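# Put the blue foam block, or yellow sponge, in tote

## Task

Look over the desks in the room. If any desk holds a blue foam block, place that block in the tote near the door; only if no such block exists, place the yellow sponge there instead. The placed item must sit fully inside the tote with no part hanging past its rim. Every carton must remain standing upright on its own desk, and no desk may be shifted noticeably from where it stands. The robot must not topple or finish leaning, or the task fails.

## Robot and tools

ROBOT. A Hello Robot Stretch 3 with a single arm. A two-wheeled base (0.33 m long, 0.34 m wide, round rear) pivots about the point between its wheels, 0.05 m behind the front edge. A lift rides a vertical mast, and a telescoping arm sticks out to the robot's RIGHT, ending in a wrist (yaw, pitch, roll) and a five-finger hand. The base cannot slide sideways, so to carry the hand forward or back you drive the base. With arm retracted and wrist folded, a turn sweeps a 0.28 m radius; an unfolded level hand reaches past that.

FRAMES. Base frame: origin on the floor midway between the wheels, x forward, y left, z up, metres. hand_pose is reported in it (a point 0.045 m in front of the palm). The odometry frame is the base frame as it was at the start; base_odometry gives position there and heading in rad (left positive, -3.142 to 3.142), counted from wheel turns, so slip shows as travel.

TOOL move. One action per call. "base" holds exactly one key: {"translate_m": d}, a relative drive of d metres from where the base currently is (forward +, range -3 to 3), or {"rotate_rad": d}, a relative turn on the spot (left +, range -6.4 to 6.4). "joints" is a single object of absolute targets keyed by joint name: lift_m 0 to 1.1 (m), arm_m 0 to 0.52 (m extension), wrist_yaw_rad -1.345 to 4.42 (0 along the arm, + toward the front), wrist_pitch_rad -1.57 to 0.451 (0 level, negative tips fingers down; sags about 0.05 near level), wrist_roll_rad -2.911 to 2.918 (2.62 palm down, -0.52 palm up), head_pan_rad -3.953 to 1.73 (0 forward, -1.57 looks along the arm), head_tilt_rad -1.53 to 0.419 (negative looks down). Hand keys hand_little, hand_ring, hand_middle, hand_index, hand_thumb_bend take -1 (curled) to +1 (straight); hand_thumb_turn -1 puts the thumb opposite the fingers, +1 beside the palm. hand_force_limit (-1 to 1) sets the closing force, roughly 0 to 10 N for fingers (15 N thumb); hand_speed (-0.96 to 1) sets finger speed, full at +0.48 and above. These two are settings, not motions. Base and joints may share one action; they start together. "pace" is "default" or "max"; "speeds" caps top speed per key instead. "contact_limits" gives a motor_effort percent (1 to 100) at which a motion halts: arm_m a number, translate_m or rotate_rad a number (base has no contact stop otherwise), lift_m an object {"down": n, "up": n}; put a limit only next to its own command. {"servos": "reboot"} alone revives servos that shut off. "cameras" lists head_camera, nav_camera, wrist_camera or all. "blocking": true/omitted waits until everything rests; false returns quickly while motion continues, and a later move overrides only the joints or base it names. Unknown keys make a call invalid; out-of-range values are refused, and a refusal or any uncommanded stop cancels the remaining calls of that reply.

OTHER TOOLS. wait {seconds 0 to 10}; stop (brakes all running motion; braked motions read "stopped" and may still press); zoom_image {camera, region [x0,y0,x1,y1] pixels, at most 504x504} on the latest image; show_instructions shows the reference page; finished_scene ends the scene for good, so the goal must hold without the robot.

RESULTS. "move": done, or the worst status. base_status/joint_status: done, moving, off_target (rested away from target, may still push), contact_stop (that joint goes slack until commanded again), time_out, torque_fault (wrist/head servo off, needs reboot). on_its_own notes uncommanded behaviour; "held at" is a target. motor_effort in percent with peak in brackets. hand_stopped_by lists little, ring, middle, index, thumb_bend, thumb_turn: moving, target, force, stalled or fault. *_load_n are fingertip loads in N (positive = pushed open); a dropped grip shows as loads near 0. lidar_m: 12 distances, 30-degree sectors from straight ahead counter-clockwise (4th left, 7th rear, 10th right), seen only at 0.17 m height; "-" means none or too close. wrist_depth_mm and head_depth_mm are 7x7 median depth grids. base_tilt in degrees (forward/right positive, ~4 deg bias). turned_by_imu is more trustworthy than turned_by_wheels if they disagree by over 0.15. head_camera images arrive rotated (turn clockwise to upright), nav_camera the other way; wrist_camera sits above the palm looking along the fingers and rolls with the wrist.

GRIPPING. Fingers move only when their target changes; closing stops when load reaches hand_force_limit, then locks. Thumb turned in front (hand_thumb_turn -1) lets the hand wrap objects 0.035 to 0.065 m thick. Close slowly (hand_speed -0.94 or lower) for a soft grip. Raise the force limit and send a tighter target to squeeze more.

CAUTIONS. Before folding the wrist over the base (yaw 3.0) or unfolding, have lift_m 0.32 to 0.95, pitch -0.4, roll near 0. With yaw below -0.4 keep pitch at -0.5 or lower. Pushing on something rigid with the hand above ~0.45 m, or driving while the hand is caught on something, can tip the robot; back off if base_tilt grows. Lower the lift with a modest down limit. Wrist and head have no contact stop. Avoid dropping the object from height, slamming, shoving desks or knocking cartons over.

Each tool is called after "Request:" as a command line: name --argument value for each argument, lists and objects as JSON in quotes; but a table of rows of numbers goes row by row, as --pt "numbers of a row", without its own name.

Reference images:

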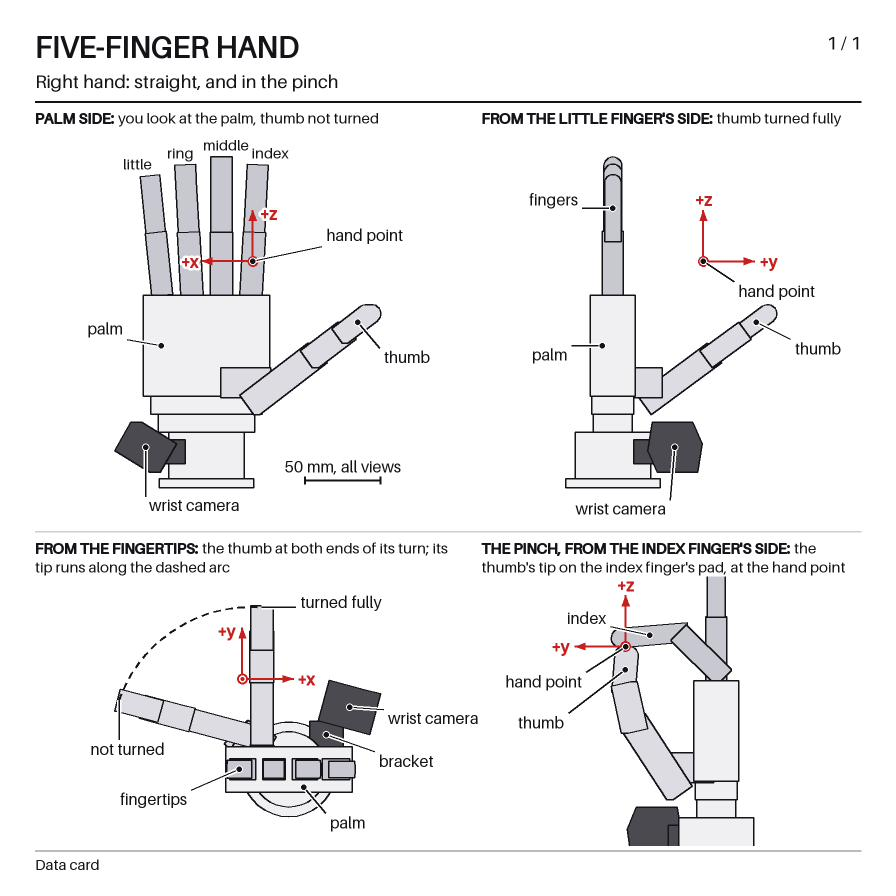

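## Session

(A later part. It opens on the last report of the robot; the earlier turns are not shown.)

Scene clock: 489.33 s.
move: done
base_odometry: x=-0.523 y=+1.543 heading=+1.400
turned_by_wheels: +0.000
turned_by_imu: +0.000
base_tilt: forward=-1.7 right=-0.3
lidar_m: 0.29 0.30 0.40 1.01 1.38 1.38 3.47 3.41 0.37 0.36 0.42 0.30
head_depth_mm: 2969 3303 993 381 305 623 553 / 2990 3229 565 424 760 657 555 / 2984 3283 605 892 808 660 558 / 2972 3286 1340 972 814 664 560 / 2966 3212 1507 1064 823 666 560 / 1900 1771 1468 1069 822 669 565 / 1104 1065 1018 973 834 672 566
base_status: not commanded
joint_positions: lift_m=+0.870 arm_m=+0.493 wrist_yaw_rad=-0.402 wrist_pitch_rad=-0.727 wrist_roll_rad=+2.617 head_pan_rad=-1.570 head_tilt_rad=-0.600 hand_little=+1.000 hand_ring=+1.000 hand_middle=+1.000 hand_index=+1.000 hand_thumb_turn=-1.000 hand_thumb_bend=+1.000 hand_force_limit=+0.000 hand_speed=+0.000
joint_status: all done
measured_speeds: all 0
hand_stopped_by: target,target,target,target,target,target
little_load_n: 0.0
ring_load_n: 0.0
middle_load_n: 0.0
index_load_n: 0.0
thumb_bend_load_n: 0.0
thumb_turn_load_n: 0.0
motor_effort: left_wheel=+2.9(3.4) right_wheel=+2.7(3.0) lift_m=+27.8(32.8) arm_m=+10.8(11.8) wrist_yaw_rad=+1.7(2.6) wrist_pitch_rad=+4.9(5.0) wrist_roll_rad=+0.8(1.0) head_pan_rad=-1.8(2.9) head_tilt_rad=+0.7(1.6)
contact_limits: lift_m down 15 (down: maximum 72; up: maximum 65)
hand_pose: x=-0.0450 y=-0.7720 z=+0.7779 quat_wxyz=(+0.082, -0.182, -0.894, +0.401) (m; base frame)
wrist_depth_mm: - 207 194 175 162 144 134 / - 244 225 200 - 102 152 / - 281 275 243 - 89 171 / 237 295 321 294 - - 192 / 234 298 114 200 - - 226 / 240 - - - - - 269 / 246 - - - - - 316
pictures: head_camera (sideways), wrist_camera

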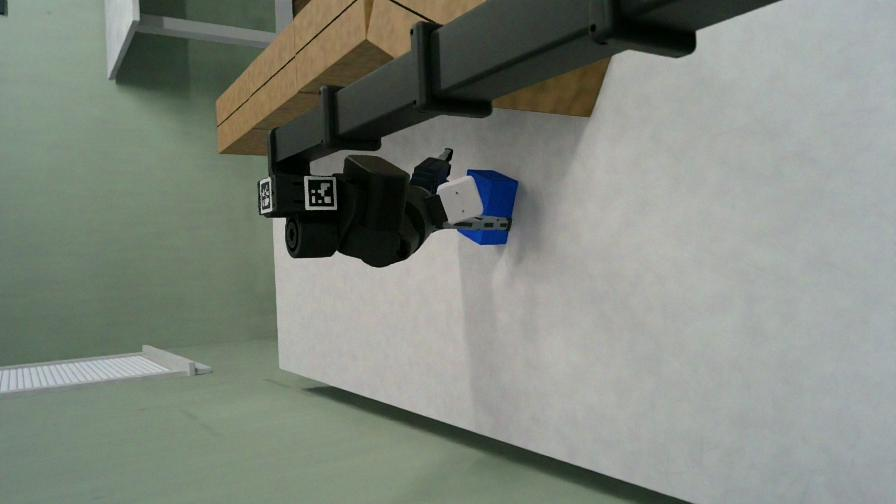

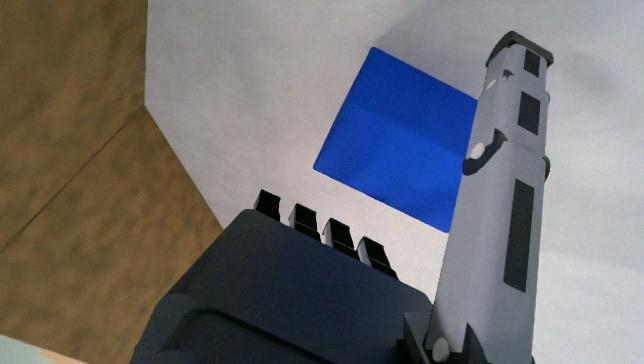

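Request:
move --joints '{"hand_index": 0.15, "hand_middle": 0.15, "hand_ring": 0.15, "hand_little": 0.15, "hand_speed": -0.88, "hand_force_limit": -0.3}' --cameras '["head_camera", "wrist_camera"]'

Request:
zoom_image --camera "head_camera" --region '[400, 130, 530, 260]'

Scene clock: 500.33 s.
move: done
base_odometry: x=-0.523 y=+1.543 heading=+1.400
turned_by_wheels: +0.000
turned_by_imu: +0.000
base_tilt: forward=-1.5 right=-0.2
lidar_m: 0.29 0.30 0.40 1.01 1.38 1.38 3.46 3.39 0.37 0.36 0.42 0.30
head_depth_mm: 2973 3290 992 382 305 622 553 / 3058 3214 564 423 756 658 556 / 3010 3317 605 859 815 662 557 / 3003 3270 1332 975 816 662 558 / 2976 3211 1503 1066 820 666 562 / 1890 1771 1455 1072 823 670 565 / 1107 1059 1014 973 833 669 565
base_status: not commanded
joint_positions: lift_m=+0.870 arm_m=+0.493 wrist_yaw_rad=-0.402 wrist_pitch_rad=-0.724 wrist_roll_rad=+2.617 head_pan_rad=-1.570 head_tilt_rad=-0.600 hand_little=+0.150 hand_ring=+0.150 hand_middle=+0.150 hand_index=+0.150 hand_thumb_turn=-1.000 hand_thumb_bend=+1.000 hand_force_limit=-0.300 hand_speed=-0.880
joint_status: all done
measured_speeds: all 0
hand_stopped_by: target,target,target,target,target,target
little_load_n: 0.0
ring_load_n: 0.0
middle_load_n: 0.0
index_load_n: 0.0
thumb_bend_load_n: 0.0
thumb_turn_load_n: 0.0
motor_effort: left_wheel=+2.2(3.6) right_wheel=+2.8(3.0) lift_m=+32.9(33.0) arm_m=+6.3(8.6) wrist_yaw_rad=+2.1(2.6) wrist_pitch_rad=+4.3(5.1) wrist_roll_rad=+0.9(1.1) head_pan_rad=-2.6(3.2) head_tilt_rad=+1.3(1.3)
contact_limits: lift_m down 15 (down: maximum 72; up: maximum 65)
hand_pose: x=-0.0453 y=-0.7726 z=+0.7783 quat_wxyz=(+0.083, -0.181, -0.894, +0.402) (m; base frame)
wrist_depth_mm: - 208 195 175 122 142 134 / - 245 227 200 - 102 152 / - 282 276 173 - 89 167 / 236 292 330 164 172 - 192 / 233 300 114 152 168 - 227 / 241 - - - - - 269 / 249 - - - - - 318
pictures: head_camera (sideways), wrist_camera

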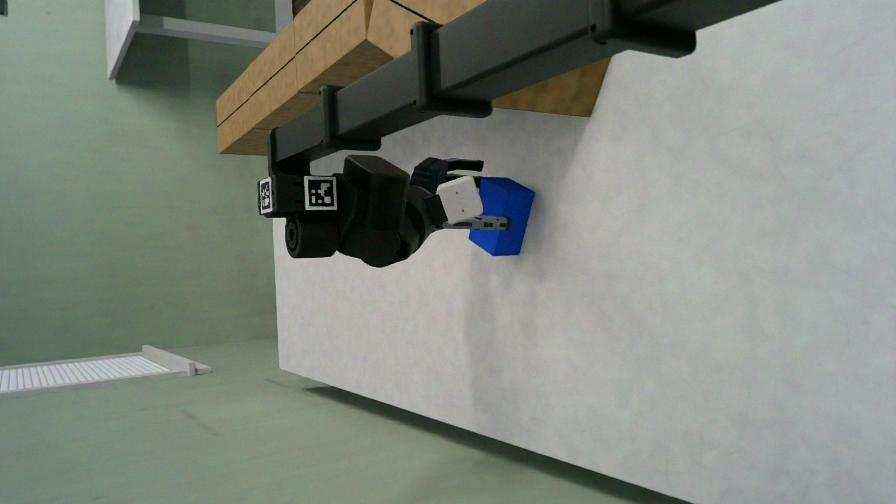

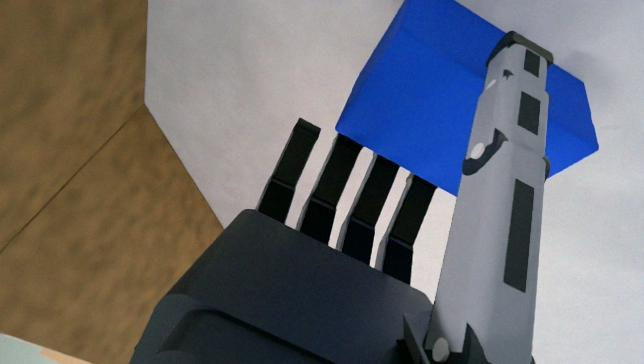

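Scaled by 3.877 from the camera's 896x504 image, which has a finer 1280x720 frame.

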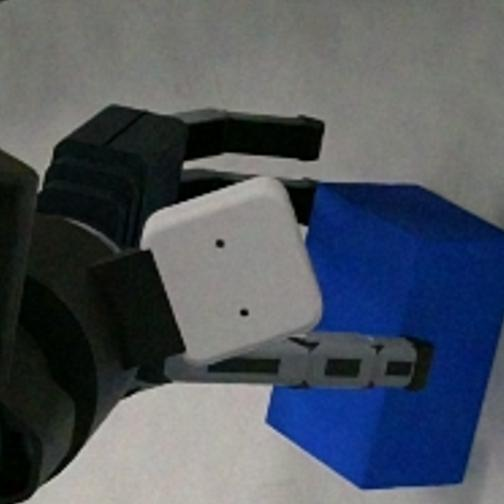

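Request:
move --joints '{"hand_index": -0.4, "hand_middle": -0.4, "hand_ring": -0.4, "hand_little": -0.1, "hand_speed": -0.9, "hand_force_limit": -0.2}' --cameras '["head_camera", "wrist_camera"]'

Request:
zoom_image --camera "head_camera" --region '[400, 130, 560, 290]'

Scene clock: 507.10 s.
move: off_target
base_odometry: x=-0.523 y=+1.543 heading=+1.400
turned_by_wheels: +0.000
turned_by_imu: +0.000
base_tilt: forward=-1.5 right=-0.3
lidar_m: 0.29 0.30 0.40 1.01 1.38 1.38 3.46 3.39 0.37 0.36 0.42 0.30
head_depth_mm: 3024 3296 998 381 304 625 554 / 3017 3242 564 424 756 657 557 / 3010 3275 605 856 810 662 557 / 3031 3286 1343 977 815 662 560 / 2950 3220 1514 1063 818 666 562 / 1900 1768 1478 1070 822 670 562 / 1102 1059 1018 972 832 672 567
base_status: not commanded
joint_positions: lift_m=+0.870 arm_m=+0.493 wrist_yaw_rad=-0.402 wrist_pitch_rad=-0.725 wrist_roll_rad=+2.617 head_pan_rad=-1.570 head_tilt_rad=-0.600 hand_little=-0.100 hand_ring=-0.053 hand_middle=+0.022 hand_index=-0.006 hand_thumb_turn=-1.000 hand_thumb_bend=+1.000 hand_force_limit=-0.200 hand_speed=-0.900
joint_status: hand_ring off_target (ended at -0.053, target -0.400); hand_middle off_target (ended at +0.022, target -0.400); hand_index off_target (ended at -0.006, target -0.400); the others done
measured_speeds: all 0
hand_stopped_by: target,force,force,force,target,target
little_load_n: 0.0
ring_load_n: 4.0
middle_load_n: 1.0
index_load_n: 4.0
thumb_bend_load_n: 1.5
thumb_turn_load_n: 2.0
motor_effort: left_wheel=+2.6(3.6) right_wheel=+2.7(3.1) lift_m=+33.7(35.0) arm_m=+2.4(4.2) wrist_yaw_rad=+2.0(3.3) wrist_pitch_rad=+4.7(4.7) wrist_roll_rad=+0.8(1.1) head_pan_rad=-2.2(3.0) head_tilt_rad=-0.1(1.5)
contact_limits: lift_m down 15 (down: maximum 72; up: maximum 65)
hand_pose: x=-0.0452 y=-0.7723 z=+0.7781 quat_wxyz=(+0.082, -0.182, -0.894, +0.402) (m; base frame)
wrist_depth_mm: - 207 194 175 119 119 134 / - 243 227 202 - 102 151 / - 280 275 155 - 87 159 / 236 292 327 157 165 - 194 / 234 298 114 148 163 - 227 / 241 - - - - - 267 / 247 - - - - - 319
pictures: head_camera (sideways), wrist_camera

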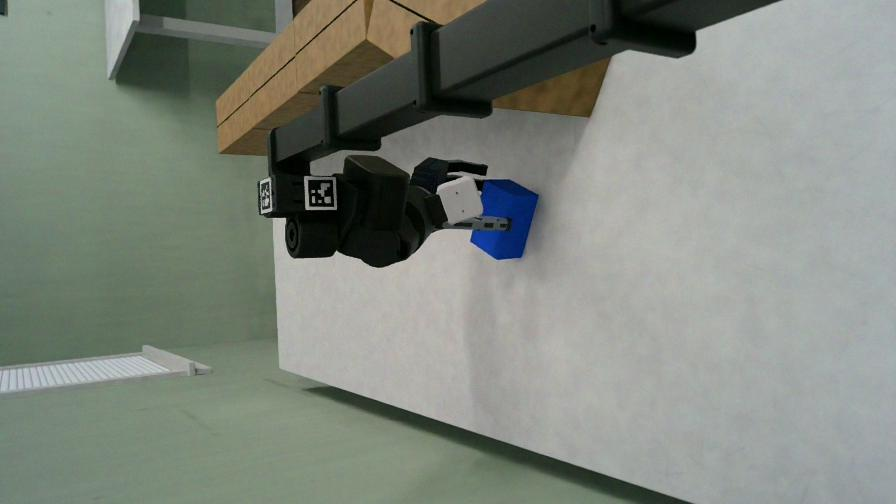

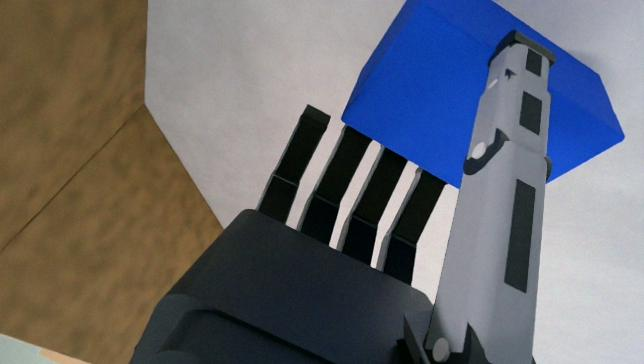

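Scaled by 3.150 from the camera's 896x504 image, which has a finer 1280x720 frame.

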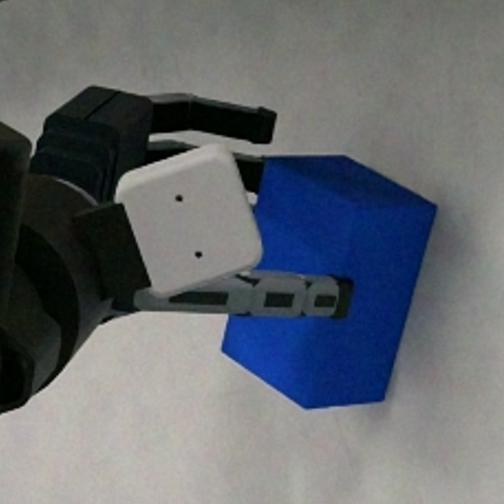

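Request:
move --joints '{"hand_index": -0.7, "hand_middle": -0.7, "hand_ring": -0.7, "hand_speed": -0.92, "hand_force_limit": 0.3}'

Request:
move --joints '{"lift_m": 0.93}' --speeds '{"lift_m": 0.04}' --cameras '["head_camera", "wrist_camera"]'

Request:
zoom_image --camera "head_camera" --region '[360, 130, 560, 290]'

Scene clock: 512.20 s.
move: off_target
base_odometry: x=-0.523 y=+1.543 heading=+1.400
turned_by_wheels: +0.000
turned_by_imu: +0.000
base_tilt: forward=-1.6 right=-0.4
lidar_m: 0.29 0.30 0.40 1.01 1.38 1.38 3.46 3.39 0.37 0.36 0.42 0.30
head_depth_mm: 3040 3293 996 380 304 625 553 / 3046 3243 562 423 758 657 554 / 3011 3250 604 853 812 660 558 / 2988 3272 1338 974 814 663 560 / 2983 3228 1508 1064 818 668 562 / 1907 1750 1473 1070 824 671 563 / 1108 1063 1016 973 836 674 566
base_status: not commanded
joint_positions: lift_m=+0.870 arm_m=+0.493 wrist_yaw_rad=-0.402 wrist_pitch_rad=-0.714 wrist_roll_rad=+2.620 head_pan_rad=-1.570 head_tilt_rad=-0.600 hand_little=-0.100 hand_ring=-0.282 hand_middle=-0.103 hand_index=-0.221 hand_thumb_turn=-1.000 hand_thumb_bend=+1.001 hand_force_limit=+0.300 hand_speed=-0.920
joint_status: hand_ring off_target (ended at -0.282, target -0.700); hand_middle off_target (ended at -0.103, target -0.700); hand_index off_target (ended at -0.221, target -0.700); the others done
measured_speeds: all 0
hand_stopped_by: target,force,force,force,target,target
little_load_n: 0.0
ring_load_n: 7.0
middle_load_n: 0.0
index_load_n: 4.5
thumb_bend_load_n: 3.0
thumb_turn_load_n: 0.5
motor_effort: left_wheel=+3.3(3.5) right_wheel=+2.3(3.0) lift_m=+19.5(32.6) arm_m=-0.9(0.9) wrist_yaw_rad=+1.2(2.9) wrist_pitch_rad=+2.4(4.9) wrist_roll_rad=-0.1(1.0) head_pan_rad=-2.1(3.0) head_tilt_rad=-0.2(1.7)
contact_limits: lift_m down 15 (down: maximum 72; up: maximum 65)
hand_pose: x=-0.0459 y=-0.7749 z=+0.7797 quat_wxyz=(+0.083, -0.182, -0.891, +0.407) (m; base frame)
wrist_depth_mm: - 212 198 179 116 111 137 / - 254 231 206 - 102 115 / - 280 278 155 - 88 120 / 234 291 340 153 158 - 200 / 235 299 114 146 158 - 232 / 242 - - - - - 275 / 257 - - - - - 322
pictures: none

Scene clock: 514.20 s.
move: done
base_odometry: x=-0.523 y=+1.543 heading=+1.400
turned_by_wheels: +0.000
turned_by_imu: +0.000
base_tilt: forward=-1.6 right=-0.4
lidar_m: 0.29 0.30 0.40 1.01 1.38 1.38 3.46 3.42 0.37 0.36 0.42 0.30
head_depth_mm: 2957 3308 347 296 730 656 553 / 3003 3243 438 961 758 658 555 / 3017 611 585 892 811 660 558 / 2980 3287 614 1015 816 664 559 / 2965 3215 1524 1062 819 669 562 / 1890 1781 1472 1072 823 669 563 / 1110 1062 1015 974 836 671 565
base_status: not commanded
joint_positions: lift_m=+0.930 arm_m=+0.493 wrist_yaw_rad=-0.401 wrist_pitch_rad=-0.725 wrist_roll_rad=+2.620 head_pan_rad=-1.570 head_tilt_rad=-0.600 hand_little=-0.100 hand_ring=-0.283 hand_middle=-0.103 hand_index=-0.221 hand_thumb_turn=-1.000 hand_thumb_bend=+1.000 hand_force_limit=+0.300 hand_speed=-0.920
joint_status: all done
measured_speeds: all 0
hand_stopped_by: target,force,force,force,target,target
little_load_n: -0.5
ring_load_n: 0.5
middle_load_n: 0.0
index_load_n: 0.0
thumb_bend_load_n: 0.0
thumb_turn_load_n: 0.0
motor_effort: left_wheel=+2.5(3.5) right_wheel=+2.2(2.6) lift_m=+33.1(37.9) arm_m=-2.6(2.6) wrist_yaw_rad=+0.4(2.0) wrist_pitch_rad=+4.4(4.9) wrist_roll_rad=-0.3(0.5) head_pan_rad=-2.1(3.0) head_tilt_rad=-0.6(1.8)
hand_pose: x=-0.0449 y=-0.7726 z=+0.8383 quat_wxyz=(+0.082, -0.183, -0.894, +0.402) (m; base frame)
wrist_depth_mm: - - 265 239 - - 183 / - 300 309 276 256 102 209 / - 288 345 155 270 89 232 / 237 293 378 153 157 85 264 / 244 297 113 146 158 - 309 / - - - - - - - / - - - - - - -
pictures: head_camera (sideways), wrist_camera

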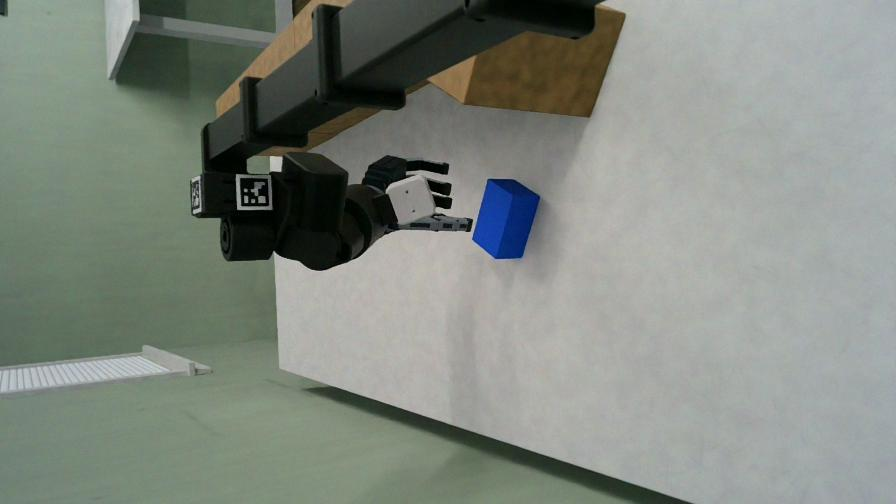

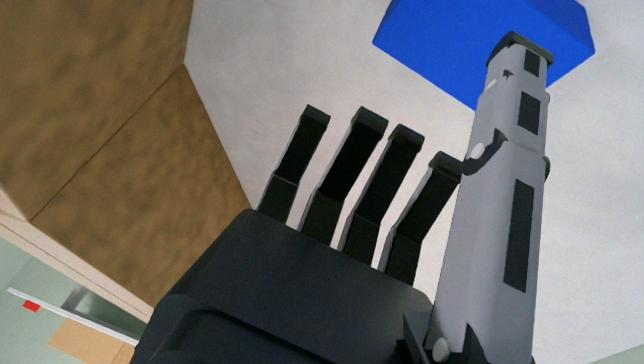

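Scaled by 2.520 from the camera's 896x504 image, which has a finer 1280x720 frame.

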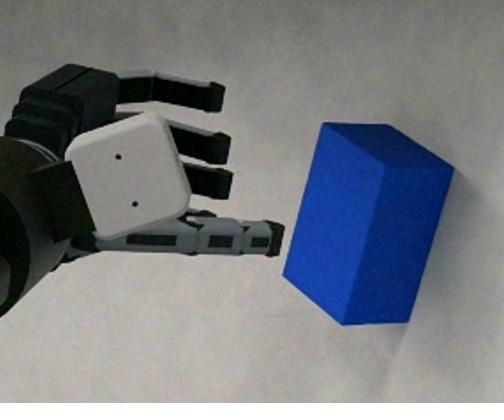

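Request:
move --joints '{"hand_index": 1, "hand_middle": 1, "hand_ring": 1, "hand_little": 1, "hand_speed": 0.0, "wrist_yaw_rad": -0.44, "arm_m": 0.481}'

Request:
move --joints '{"lift_m": 0.852}' --contact_limits '{"lift_m": {"down": 15}}' --cameras '["head_camera", "wrist_camera"]'

Request:
zoom_image --camera "head_camera" --region '[400, 130, 560, 290]'

Scene clock: 568.07 s.
move: done
base_odometry: x=-0.523 y=+1.543 heading=+1.400
turned_by_wheels: +0.000
turned_by_imu: +0.000
base_tilt: forward=-1.5 right=-0.3
lidar_m: 0.29 0.30 0.40 1.01 1.38 1.38 3.47 3.39 0.37 0.36 0.42 0.30
head_depth_mm: 3022 3286 345 297 732 654 552 / 3028 3209 440 960 761 657 556 / 2968 3160 569 897 811 660 557 / 2970 3281 598 1014 816 662 559 / 2965 3224 1514 1065 819 666 561 / 1900 1764 1475 1069 824 671 563 / 1104 1059 1019 976 835 672 566
base_status: not commanded
joint_positions: lift_m=+0.930 arm_m=+0.481 wrist_yaw_rad=-0.437 wrist_pitch_rad=-0.726 wrist_roll_rad=+2.620 head_pan_rad=-1.570 head_tilt_rad=-0.600 hand_little=+1.000 hand_ring=+1.000 hand_middle=+1.000 hand_index=+1.000 hand_thumb_turn=-1.000 hand_thumb_bend=+1.000 hand_force_limit=+0.300 hand_speed=+0.000
joint_status: all done
measured_speeds: all 0
hand_stopped_by: target,target,target,target,target,target
little_load_n: 0.0
ring_load_n: 0.0
middle_load_n: 0.0
index_load_n: 0.0
thumb_bend_load_n: 0.0
thumb_turn_load_n: 0.0
motor_effort: left_wheel=+3.6(3.6) right_wheel=+2.5(2.6) lift_m=+28.8(29.3) arm_m=-21.5(23.9) wrist_yaw_rad=-2.3(4.6) wrist_pitch_rad=+4.7(4.9) wrist_roll_rad=-0.3(0.5) head_pan_rad=-2.3(2.7) head_tilt_rad=-1.5(1.5)
hand_pose: x=-0.0497 y=-0.7594 z=+0.8381 quat_wxyz=(+0.089, -0.199, -0.890, +0.400) (m; base frame)
wrist_depth_mm: - - 261 239 223 - 184 / - - 305 274 264 102 204 / - 296 341 317 292 89 232 / - 283 379 - - 85 264 / 244 288 114 181 - - 306 / - - - - - - - / - - - - - - -
pictures: none

Scene clock: 569.60 s.
move: done
base_odometry: x=-0.523 y=+1.543 heading=+1.400
turned_by_wheels: +0.000
turned_by_imu: +0.000
base_tilt: forward=-1.7 right=-0.2
lidar_m: 0.29 0.30 0.40 1.01 1.38 1.38 3.47 3.39 0.37 0.36 0.42 0.30
head_depth_mm: 3018 3271 997 678 320 623 554 / 3018 3246 1071 442 755 659 557 / 2999 3315 616 709 810 661 557 / 3014 3280 1418 939 815 663 559 / 2976 3277 1513 1066 818 667 561 / 1890 1774 1465 1072 822 669 563 / 1107 1053 1020 975 832 672 564
base_status: not commanded
joint_positions: lift_m=+0.852 arm_m=+0.481 wrist_yaw_rad=-0.438 wrist_pitch_rad=-0.727 wrist_roll_rad=+2.620 head_pan_rad=-1.570 head_tilt_rad=-0.600 hand_little=+1.000 hand_ring=+1.000 hand_middle=+1.000 hand_index=+1.000 hand_thumb_turn=-1.000 hand_thumb_bend=+1.000 hand_force_limit=+0.300 hand_speed=+0.000
joint_status: all done
measured_speeds: all 0
hand_stopped_by: target,target,target,target,target,target
little_load_n: 0.0
ring_load_n: 0.0
middle_load_n: 0.0
index_load_n: 0.0
thumb_bend_load_n: 0.0
thumb_turn_load_n: 0.0
motor_effort: left_wheel=+3.0(3.4) right_wheel=+2.4(2.6) lift_m=+28.1(31.7) arm_m=-19.7(21.8) wrist_yaw_rad=-2.1(2.9) wrist_pitch_rad=+4.9(5.0) wrist_roll_rad=-0.4(0.6) head_pan_rad=-2.2(3.0) head_tilt_rad=-0.6(1.8)
contact_limits: lift_m down 15 (down: maximum 72; up: maximum 65)
hand_pose: x=-0.0496 y=-0.7592 z=+0.7600 quat_wxyz=(+0.089, -0.199, -0.890, +0.400) (m; base frame)
wrist_depth_mm: - 183 172 158 139 127 122 / - 216 200 180 115 102 134 / - 262 239 212 - 89 145 / - 280 292 255 - - 156 / 237 289 111 201 265 - 202 / 234 - - - - - 238 / 232 - - - - - 296
pictures: head_camera (sideways), wrist_camera

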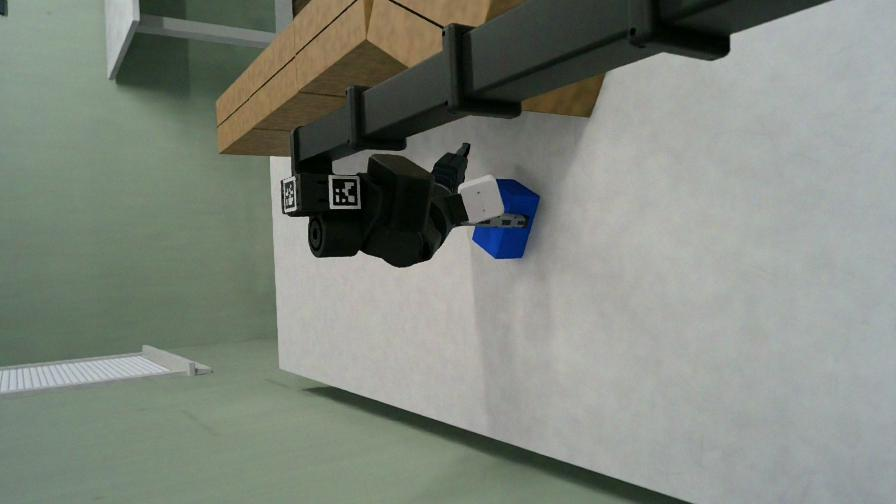

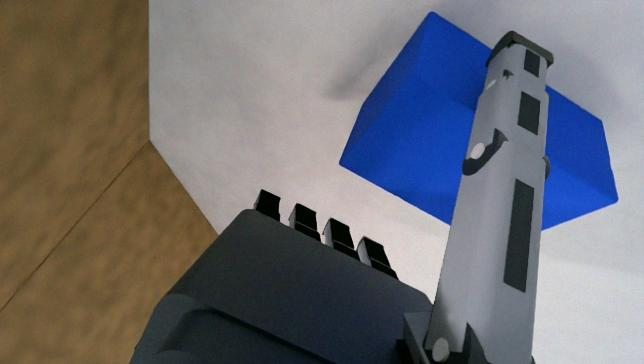

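Scaled by 3.150 from the camera's 896x504 image, which has a finer 1280x720 frame.

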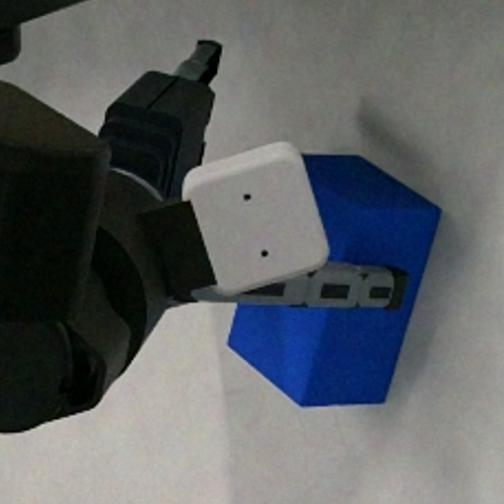

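Request:
move --joints '{"hand_index": -0.5, "hand_middle": -0.5, "hand_ring": -0.5, "hand_little": 0.0, "hand_speed": -0.88, "hand_force_limit": -0.2}' --cameras '["head_camera", "wrist_camera"]'

Request:
zoom_image --camera "head_camera" --region '[400, 130, 560, 290]'

Scene clock: 577.80 s.
move: off_target
base_odometry: x=-0.523 y=+1.543 heading=+1.400
turned_by_wheels: +0.000
turned_by_imu: -0.001
base_tilt: forward=-1.4 right=-0.3
lidar_m: 0.29 0.30 0.40 1.02 1.38 1.38 3.46 3.41 0.37 0.36 0.42 0.30
head_depth_mm: 2979 3301 997 679 319 623 551 / 2987 3230 1064 441 759 656 556 / 3006 3310 615 707 811 661 558 / 2994 3291 1422 938 814 665 561 / 2989 3210 1513 1060 820 665 561 / 1896 1775 1473 1070 825 669 564 / 1108 1062 1019 974 836 673 565
base_status: not commanded
joint_positions: lift_m=+0.852 arm_m=+0.481 wrist_yaw_rad=-0.438 wrist_pitch_rad=-0.727 wrist_roll_rad=+2.620 head_pan_rad=-1.570 head_tilt_rad=-0.600 hand_little=+0.000 hand_ring=-0.013 hand_middle=+0.054 hand_index=+0.043 hand_thumb_turn=-1.000 hand_thumb_bend=+1.000 hand_force_limit=-0.200 hand_speed=-0.880
joint_status: hand_ring off_target (ended at -0.013, target -0.500); hand_middle off_target (ended at +0.054, target -0.500); hand_index off_target (ended at +0.043, target -0.500); the others done
measured_speeds: all 0
hand_stopped_by: target,force,force,force,target,target
little_load_n: 0.0
ring_load_n: 4.5
middle_load_n: 2.0
index_load_n: 4.0
thumb_bend_load_n: 1.5
thumb_turn_load_n: 1.0
motor_effort: left_wheel=+3.0(3.5) right_wheel=+2.4(2.7) lift_m=+30.1(30.5) arm_m=-11.7(16.9) wrist_yaw_rad=-2.1(2.9) wrist_pitch_rad=+5.0(5.1) wrist_roll_rad=-0.2(0.6) head_pan_rad=-2.0(3.0) head_tilt_rad=-1.3(2.5)
contact_limits: lift_m down 15 (down: maximum 72; up: maximum 65)
hand_pose: x=-0.0496 y=-0.7592 z=+0.7600 quat_wxyz=(+0.089, -0.199, -0.890, +0.400) (m; base frame)
wrist_depth_mm: - 184 172 158 141 124 122 / - 216 200 181 111 102 133 / - 260 240 162 - 87 140 / - 281 291 160 - - 118 / 237 289 111 149 163 - 202 / 233 - - - - - 238 / 232 - - - - - 294
pictures: head_camera (sideways), wrist_camera

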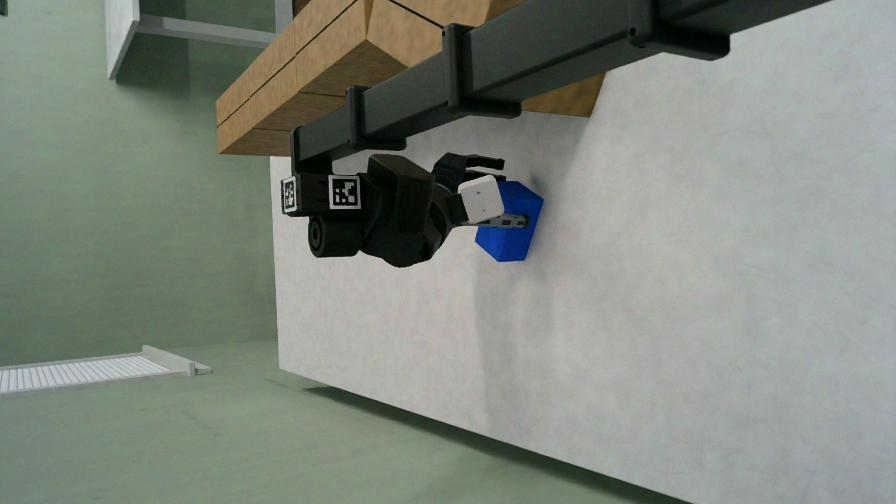

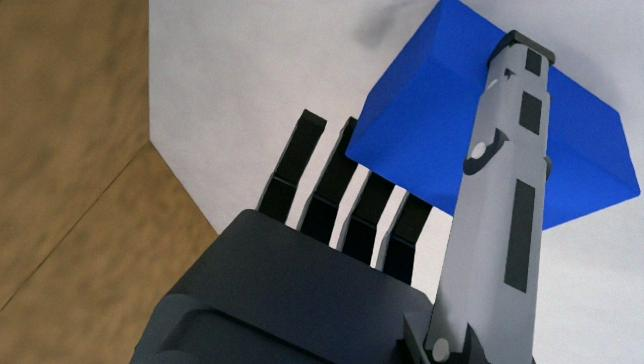

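Scaled by 3.150 from the camera's 896x504 image, which has a finer 1280x720 frame.

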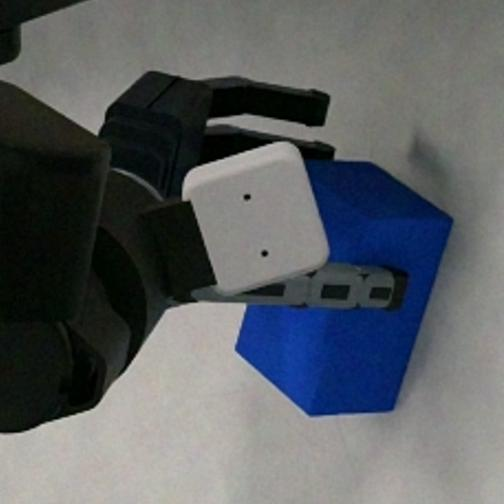

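Request:
move --joints '{"hand_index": -0.6, "hand_middle": -0.6, "hand_ring": -0.6, "hand_speed": -0.93, "hand_force_limit": 0.1}' --cameras '["head_camera"]'

Request:
zoom_image --camera "head_camera" --region '[400, 130, 560, 290]'

Scene clock: 582.03 s.
move: off_target
base_odometry: x=-0.523 y=+1.543 heading=+1.400
turned_by_wheels: +0.000
turned_by_imu: +0.000
base_tilt: forward=-1.5 right=-0.2
lidar_m: 0.29 0.30 0.40 1.01 1.38 1.38 3.48 3.40 0.37 0.36 0.42 0.30
head_depth_mm: 2978 3304 999 678 319 623 553 / 2995 3235 1063 442 758 660 557 / 2990 3256 615 707 812 662 556 / 2998 3290 1421 938 813 664 560 / 2929 3208 1508 1065 818 665 562 / 1911 1775 1470 1070 826 668 564 / 1108 1063 1018 976 832 671 566
base_status: not commanded
joint_positions: lift_m=+0.852 arm_m=+0.481 wrist_yaw_rad=-0.438 wrist_pitch_rad=-0.727 wrist_roll_rad=+2.620 head_pan_rad=-1.570 head_tilt_rad=-0.600 hand_little=+0.000 hand_ring=-0.023 hand_middle=+0.037 hand_index=+0.032 hand_thumb_turn=-1.000 hand_thumb_bend=+1.001 hand_force_limit=+0.100 hand_speed=-0.930
joint_status: hand_ring off_target (ended at -0.023, target -0.600); hand_middle off_target (ended at +0.037, target -0.600); hand_index off_target (ended at +0.032, target -0.600); the others done
measured_speeds: all 0
hand_stopped_by: target,force,force,force,target,target
little_load_n: 0.0
ring_load_n: 5.5
middle_load_n: 6.0
index_load_n: 6.0
thumb_bend_load_n: 2.0
thumb_turn_load_n: 2.0
motor_effort: left_wheel=+2.4(3.2) right_wheel=+2.5(2.6) lift_m=+30.9(31.4) arm_m=-8.3(8.7) wrist_yaw_rad=-2.3(2.8) wrist_pitch_rad=+4.9(5.0) wrist_roll_rad=-0.3(0.4) head_pan_rad=-2.1(2.6) head_tilt_rad=-1.2(2.3)
contact_limits: lift_m down 15 (down: maximum 72; up: maximum 65)
hand_pose: x=-0.0496 y=-0.7592 z=+0.7600 quat_wxyz=(+0.089, -0.199, -0.890, +0.400) (m; base frame)
wrist_depth_mm: - 183 172 158 141 120 122 / - 216 200 180 111 103 133 / - 262 240 162 - 88 138 / - 280 292 159 - - 119 / 237 288 111 149 164 - 202 / 234 - - - - - 238 / 232 - - - - - 294
pictures: head_camera (sideways)

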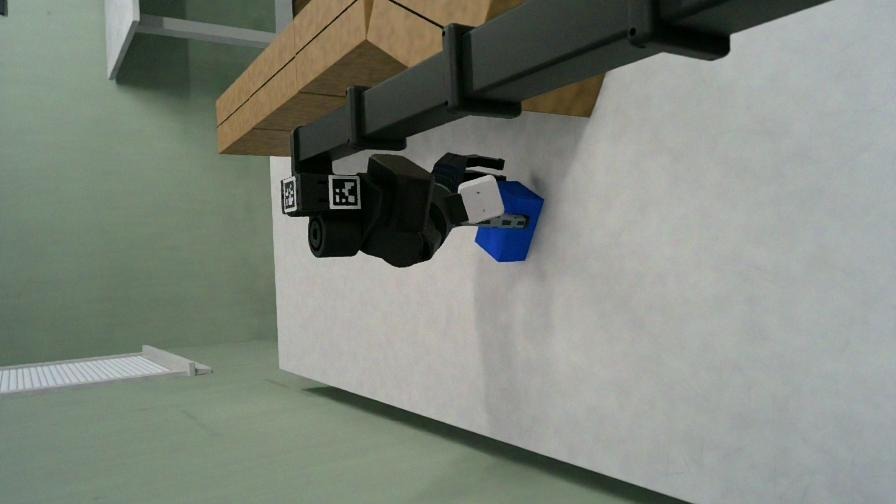

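Scaled by 3.150 from the camera's 896x504 image, which has a finer 1280x720 frame.

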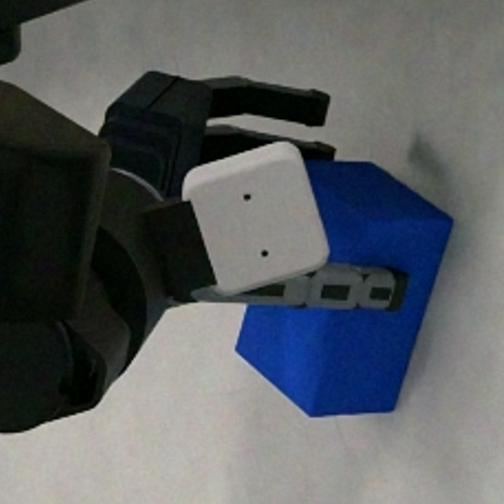

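Request:
move --joints '{"lift_m": 0.90}' --speeds '{"lift_m": 0.03}' --cameras '["head_camera"]'

Request:
zoom_image --camera "head_camera" --region '[360, 130, 560, 290]'

Scene clock: 586.50 s.
move: done
base_odometry: x=-0.523 y=+1.543 heading=+1.400
turned_by_wheels: +0.000
turned_by_imu: +0.000
base_tilt: forward=-1.7 right=-0.2
lidar_m: 0.29 0.30 0.40 1.01 1.38 1.38 3.46 3.40 0.37 0.36 0.42 0.30
head_depth_mm: 2968 3268 997 320 728 654 553 / 3013 3277 476 708 755 657 556 / 3014 3217 575 829 812 661 556 / 2963 3290 608 942 814 664 559 / 2958 3205 1521 1063 818 666 560 / 1910 1763 1465 1069 825 671 562 / 1110 1061 1021 975 834 672 566
base_status: not commanded
joint_positions: lift_m=+0.900 arm_m=+0.481 wrist_yaw_rad=-0.438 wrist_pitch_rad=-0.727 wrist_roll_rad=+2.620 head_pan_rad=-1.570 head_tilt_rad=-0.600 hand_little=+0.000 hand_ring=-0.023 hand_middle=+0.037 hand_index=+0.032 hand_thumb_turn=-1.000 hand_thumb_bend=+1.001 hand_force_limit=+0.100 hand_speed=-0.930
joint_status: all done
measured_speeds: all 0
hand_stopped_by: target,force,force,force,target,target
little_load_n: 0.0
ring_load_n: 5.5
middle_load_n: 6.0
index_load_n: 5.5
thumb_bend_load_n: 2.0
thumb_turn_load_n: 1.5
motor_effort: left_wheel=+2.5(3.5) right_wheel=+2.3(2.6) lift_m=+33.8(36.2) arm_m=-2.9(5.9) wrist_yaw_rad=-2.1(3.0) wrist_pitch_rad=+4.8(5.1) wrist_roll_rad=-0.2(0.5) head_pan_rad=-2.0(2.4) head_tilt_rad=-1.7(2.6)
hand_pose: x=-0.0496 y=-0.7592 z=+0.8080 quat_wxyz=(+0.089, -0.199, -0.890, +0.400) (m; base frame)
wrist_depth_mm: - - 229 209 188 165 162 / - - 267 240 109 103 177 / - 299 320 161 - 88 184 / - 281 359 159 - - 119 / 236 290 114 149 164 - 268 / 242 - - - - - 313 / - - - - - - -
pictures: head_camera (sideways)

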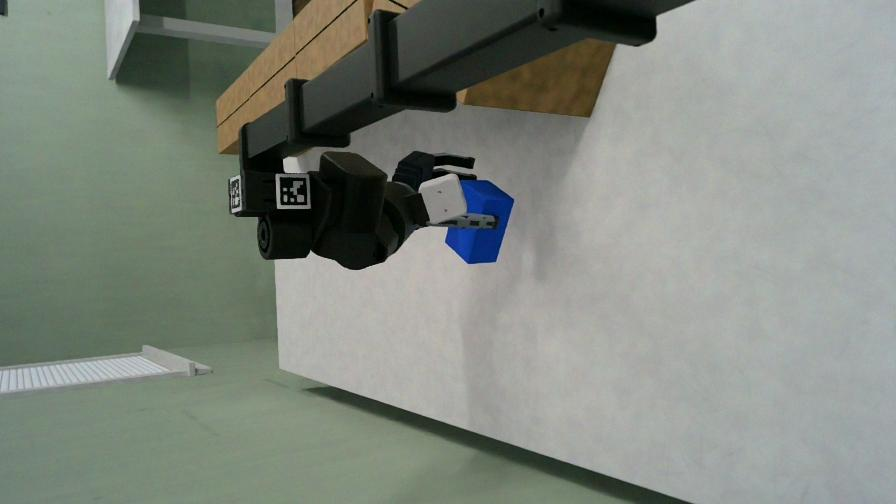

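Scaled by 2.520 from the camera's 896x504 image, which has a finer 1280x720 frame.

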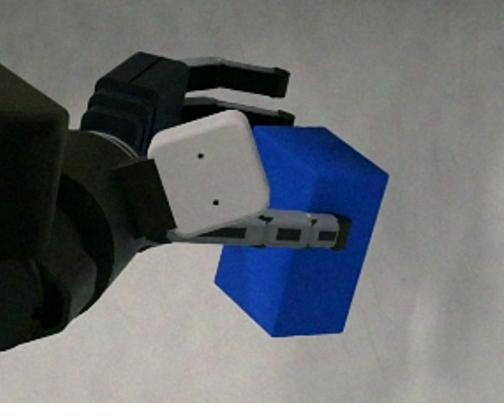

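Request:
move --joints '{"lift_m": 1.06}'

Request:
move --joints '{"arm_m": 0.0, "head_pan_rad": -3.3, "head_tilt_rad": -0.4}' --base '{"rotate_rad": 0.285}' --speeds '{"rotate_rad": 0.3}' --cameras '["head_camera", "nav_camera", "wrist_camera"]'

Scene clock: 607.47 s.
move: done
base_odometry: x=-0.523 y=+1.543 heading=+1.400
turned_by_wheels: +0.000
turned_by_imu: +0.000
base_tilt: forward=-1.8 right=-0.3
lidar_m: 0.29 0.30 0.40 1.01 1.38 1.38 3.45 3.41 0.37 0.36 0.42 0.30
head_depth_mm: - 3301 998 709 713 657 554 / 394 3232 1207 1004 757 658 555 / 497 563 737 1047 810 662 558 / 2840 534 1416 1051 815 665 560 / 2938 3257 1504 1066 822 668 561 / 1913 1780 1469 1069 824 666 565 / 1107 1067 1019 977 835 673 565
base_status: not commanded
joint_positions: lift_m=+1.060 arm_m=+0.481 wrist_yaw_rad=-0.438 wrist_pitch_rad=-0.727 wrist_roll_rad=+2.620 head_pan_rad=-1.570 head_tilt_rad=-0.600 hand_little=+0.000 hand_ring=-0.023 hand_middle=+0.037 hand_index=+0.032 hand_thumb_turn=-1.000 hand_thumb_bend=+1.001 hand_force_limit=+0.100 hand_speed=-0.930
joint_status: all done
measured_speeds: all 0
hand_stopped_by: target,force,force,force,target,target
little_load_n: 0.0
ring_load_n: 5.5
middle_load_n: 6.0
index_load_n: 6.0
thumb_bend_load_n: 2.5
thumb_turn_load_n: 2.0
motor_effort: left_wheel=+2.6(3.4) right_wheel=+2.3(2.7) lift_m=+34.8(38.1) arm_m=+2.6(2.7) wrist_yaw_rad=-2.5(3.0) wrist_pitch_rad=+4.9(5.2) wrist_roll_rad=-0.3(0.5) head_pan_rad=-1.8(2.6) head_tilt_rad=-2.3(3.1)
hand_pose: x=-0.0496 y=-0.7591 z=+0.9679 quat_wxyz=(+0.089, -0.199, -0.891, +0.399) (m; base frame)
wrist_depth_mm: 280 - 389 - - 307 295 / - - 377 - 108 103 324 / - 333 381 160 - 88 119 / - 454 385 160 - - 117 / - - 111 149 164 - - / - - - - - - - / - - - - - - -
pictures: none

Scene clock: 612.20 s.
move: done
base_odometry: x=-0.523 y=+1.543 heading=+1.684
turned_by_wheels: +0.285
turned_by_imu: +0.283
base_tilt: forward=-1.6 right=-0.3
lidar_m: 0.29 0.33 0.58 1.34 1.55 2.46 3.38 3.72 0.36 0.58 0.33 0.29
head_depth_mm: 2997 3164 - - - - 1359 / 3003 3230 - - - - - / 3013 3209 - - - - - / 3062 3263 - - - - - / 3104 3240 - - - - - / 3129 3292 3495 - - - - / 3061 3201 3403 - - - -
base_status: done
joint_positions: lift_m=+1.060 arm_m=+0.000 wrist_yaw_rad=-0.439 wrist_pitch_rad=-0.727 wrist_roll_rad=+2.620 head_pan_rad=-3.304 head_tilt_rad=-0.401 hand_little=+0.000 hand_ring=-0.023 hand_middle=+0.037 hand_index=+0.032 hand_thumb_turn=-1.000 hand_thumb_bend=+1.001 hand_force_limit=+0.100 hand_speed=-0.930
joint_status: all done
measured_speeds: all 0
hand_stopped_by: target,force,force,force,target,target
little_load_n: 0.0
ring_load_n: 5.5
middle_load_n: 6.0
index_load_n: 5.5
thumb_bend_load_n: 2.5
thumb_turn_load_n: 1.5
motor_effort: left_wheel=-5.1(8.7) right_wheel=+8.2(12.2) lift_m=+29.1(34.7) arm_m=-21.9(24.0) wrist_yaw_rad=-1.6(2.2) wrist_pitch_rad=+4.9(5.2) wrist_roll_rad=-0.3(0.5) head_pan_rad=+2.6(4.1) head_tilt_rad=+5.6(7.4)
hand_pose: x=-0.0497 y=-0.2781 z=+0.9679 quat_wxyz=(+0.089, -0.199, -0.890, +0.399) (m; base frame)
wrist_depth_mm: - - - - - 308 297 / - - - - 108 103 326 / - - 538 160 - 88 - / - - - 159 - - 118 / - 742 108 149 164 - - / - - - - - - - / - - - - - - -
pictures: head_camera (sideways), nav_camera (sideways), wrist_camera

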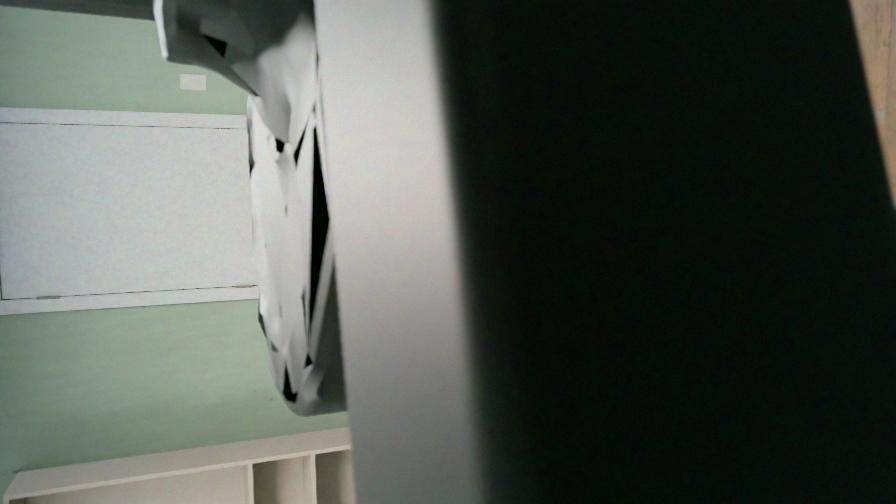

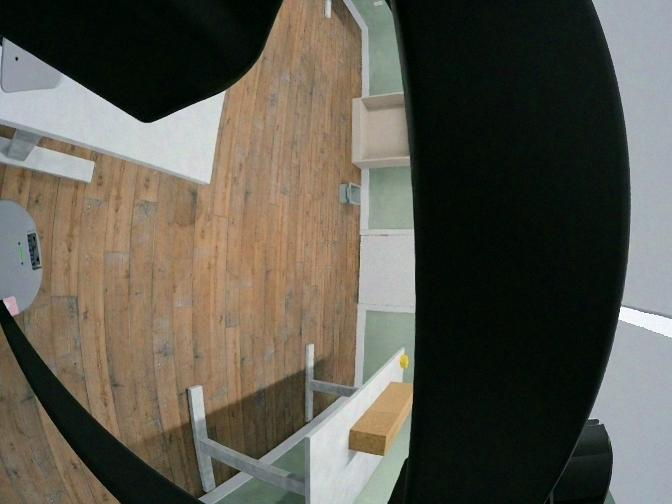

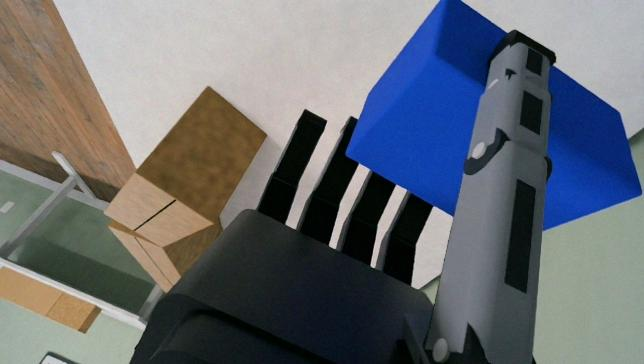

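Request:
move --base '{"translate_m": -1.3}' --joints '{"head_pan_rad": -2.6, "head_tilt_rad": -0.5}' --cameras '["head_camera", "nav_camera"]'

Scene clock: 629.00 s.
move: done
base_odometry: x=-0.376 y=+0.251 heading=+1.684
turned_by_wheels: +0.000
turned_by_imu: -0.007
base_tilt: forward=-1.6 right=-0.4
lidar_m: 1.55 1.78 1.24 1.67 1.92 2.20 2.09 2.48 2.87 2.65 1.18 1.10
head_depth_mm: 2050 2127 - - - - 1333 / 2199 2313 - - - 1527 1344 / 2251 2388 - - - 1537 1341 / 2672 2844 - - - 1595 1349 / 2963 3192 - - - 1657 1353 / 3179 3397 - - - 1653 1361 / 3031 - - - 1971 1655 -
base_status: done
joint_positions: lift_m=+1.060 arm_m=+0.000 wrist_yaw_rad=-0.439 wrist_pitch_rad=-0.727 wrist_roll_rad=+2.620 head_pan_rad=-2.600 head_tilt_rad=-0.500 hand_little=+0.000 hand_ring=-0.023 hand_middle=+0.037 hand_index=+0.032 hand_thumb_turn=-1.000 hand_thumb_bend=+1.001 hand_force_limit=+0.100 hand_speed=-0.930
joint_status: all done
measured_speeds: all 0
hand_stopped_by: target,force,force,force,target,target
little_load_n: 0.0
ring_load_n: 5.5
middle_load_n: 6.5
index_load_n: 5.5
thumb_bend_load_n: 2.0
thumb_turn_load_n: 2.0
motor_effort: left_wheel=-2.6(12.7) right_wheel=-3.4(7.6) lift_m=+33.8(35.1) arm_m=-20.3(21.7) wrist_yaw_rad=-0.3(2.5) wrist_pitch_rad=+4.8(5.2) wrist_roll_rad=-0.3(0.6) head_pan_rad=-2.2(3.9) head_tilt_rad=-4.7(6.5)
hand_pose: x=-0.0497 y=-0.2781 z=+0.9679 quat_wxyz=(+0.089, -0.199, -0.890, +0.399) (m; base frame)
wrist_depth_mm: - - - - - 914 893 / - - - - 108 103 - / - - - 161 - 88 - / - - - 159 - - 119 / - - 111 149 163 - - / - - - - - - - / - - - - - - -
pictures: head_camera (sideways), nav_camera (sideways)

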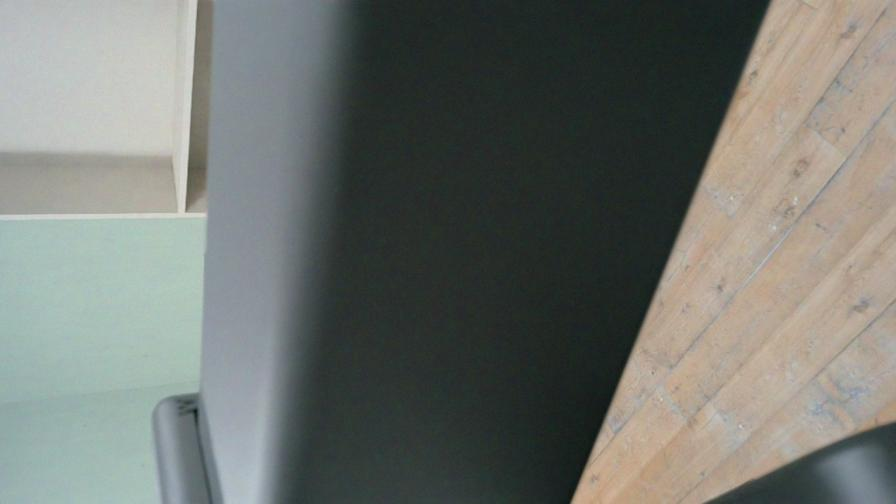

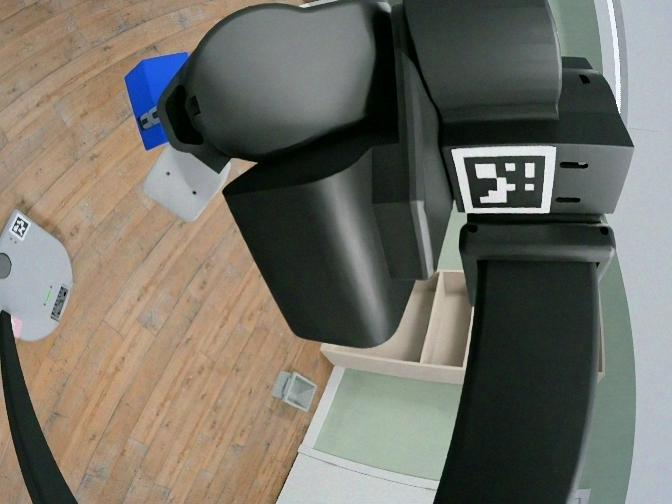

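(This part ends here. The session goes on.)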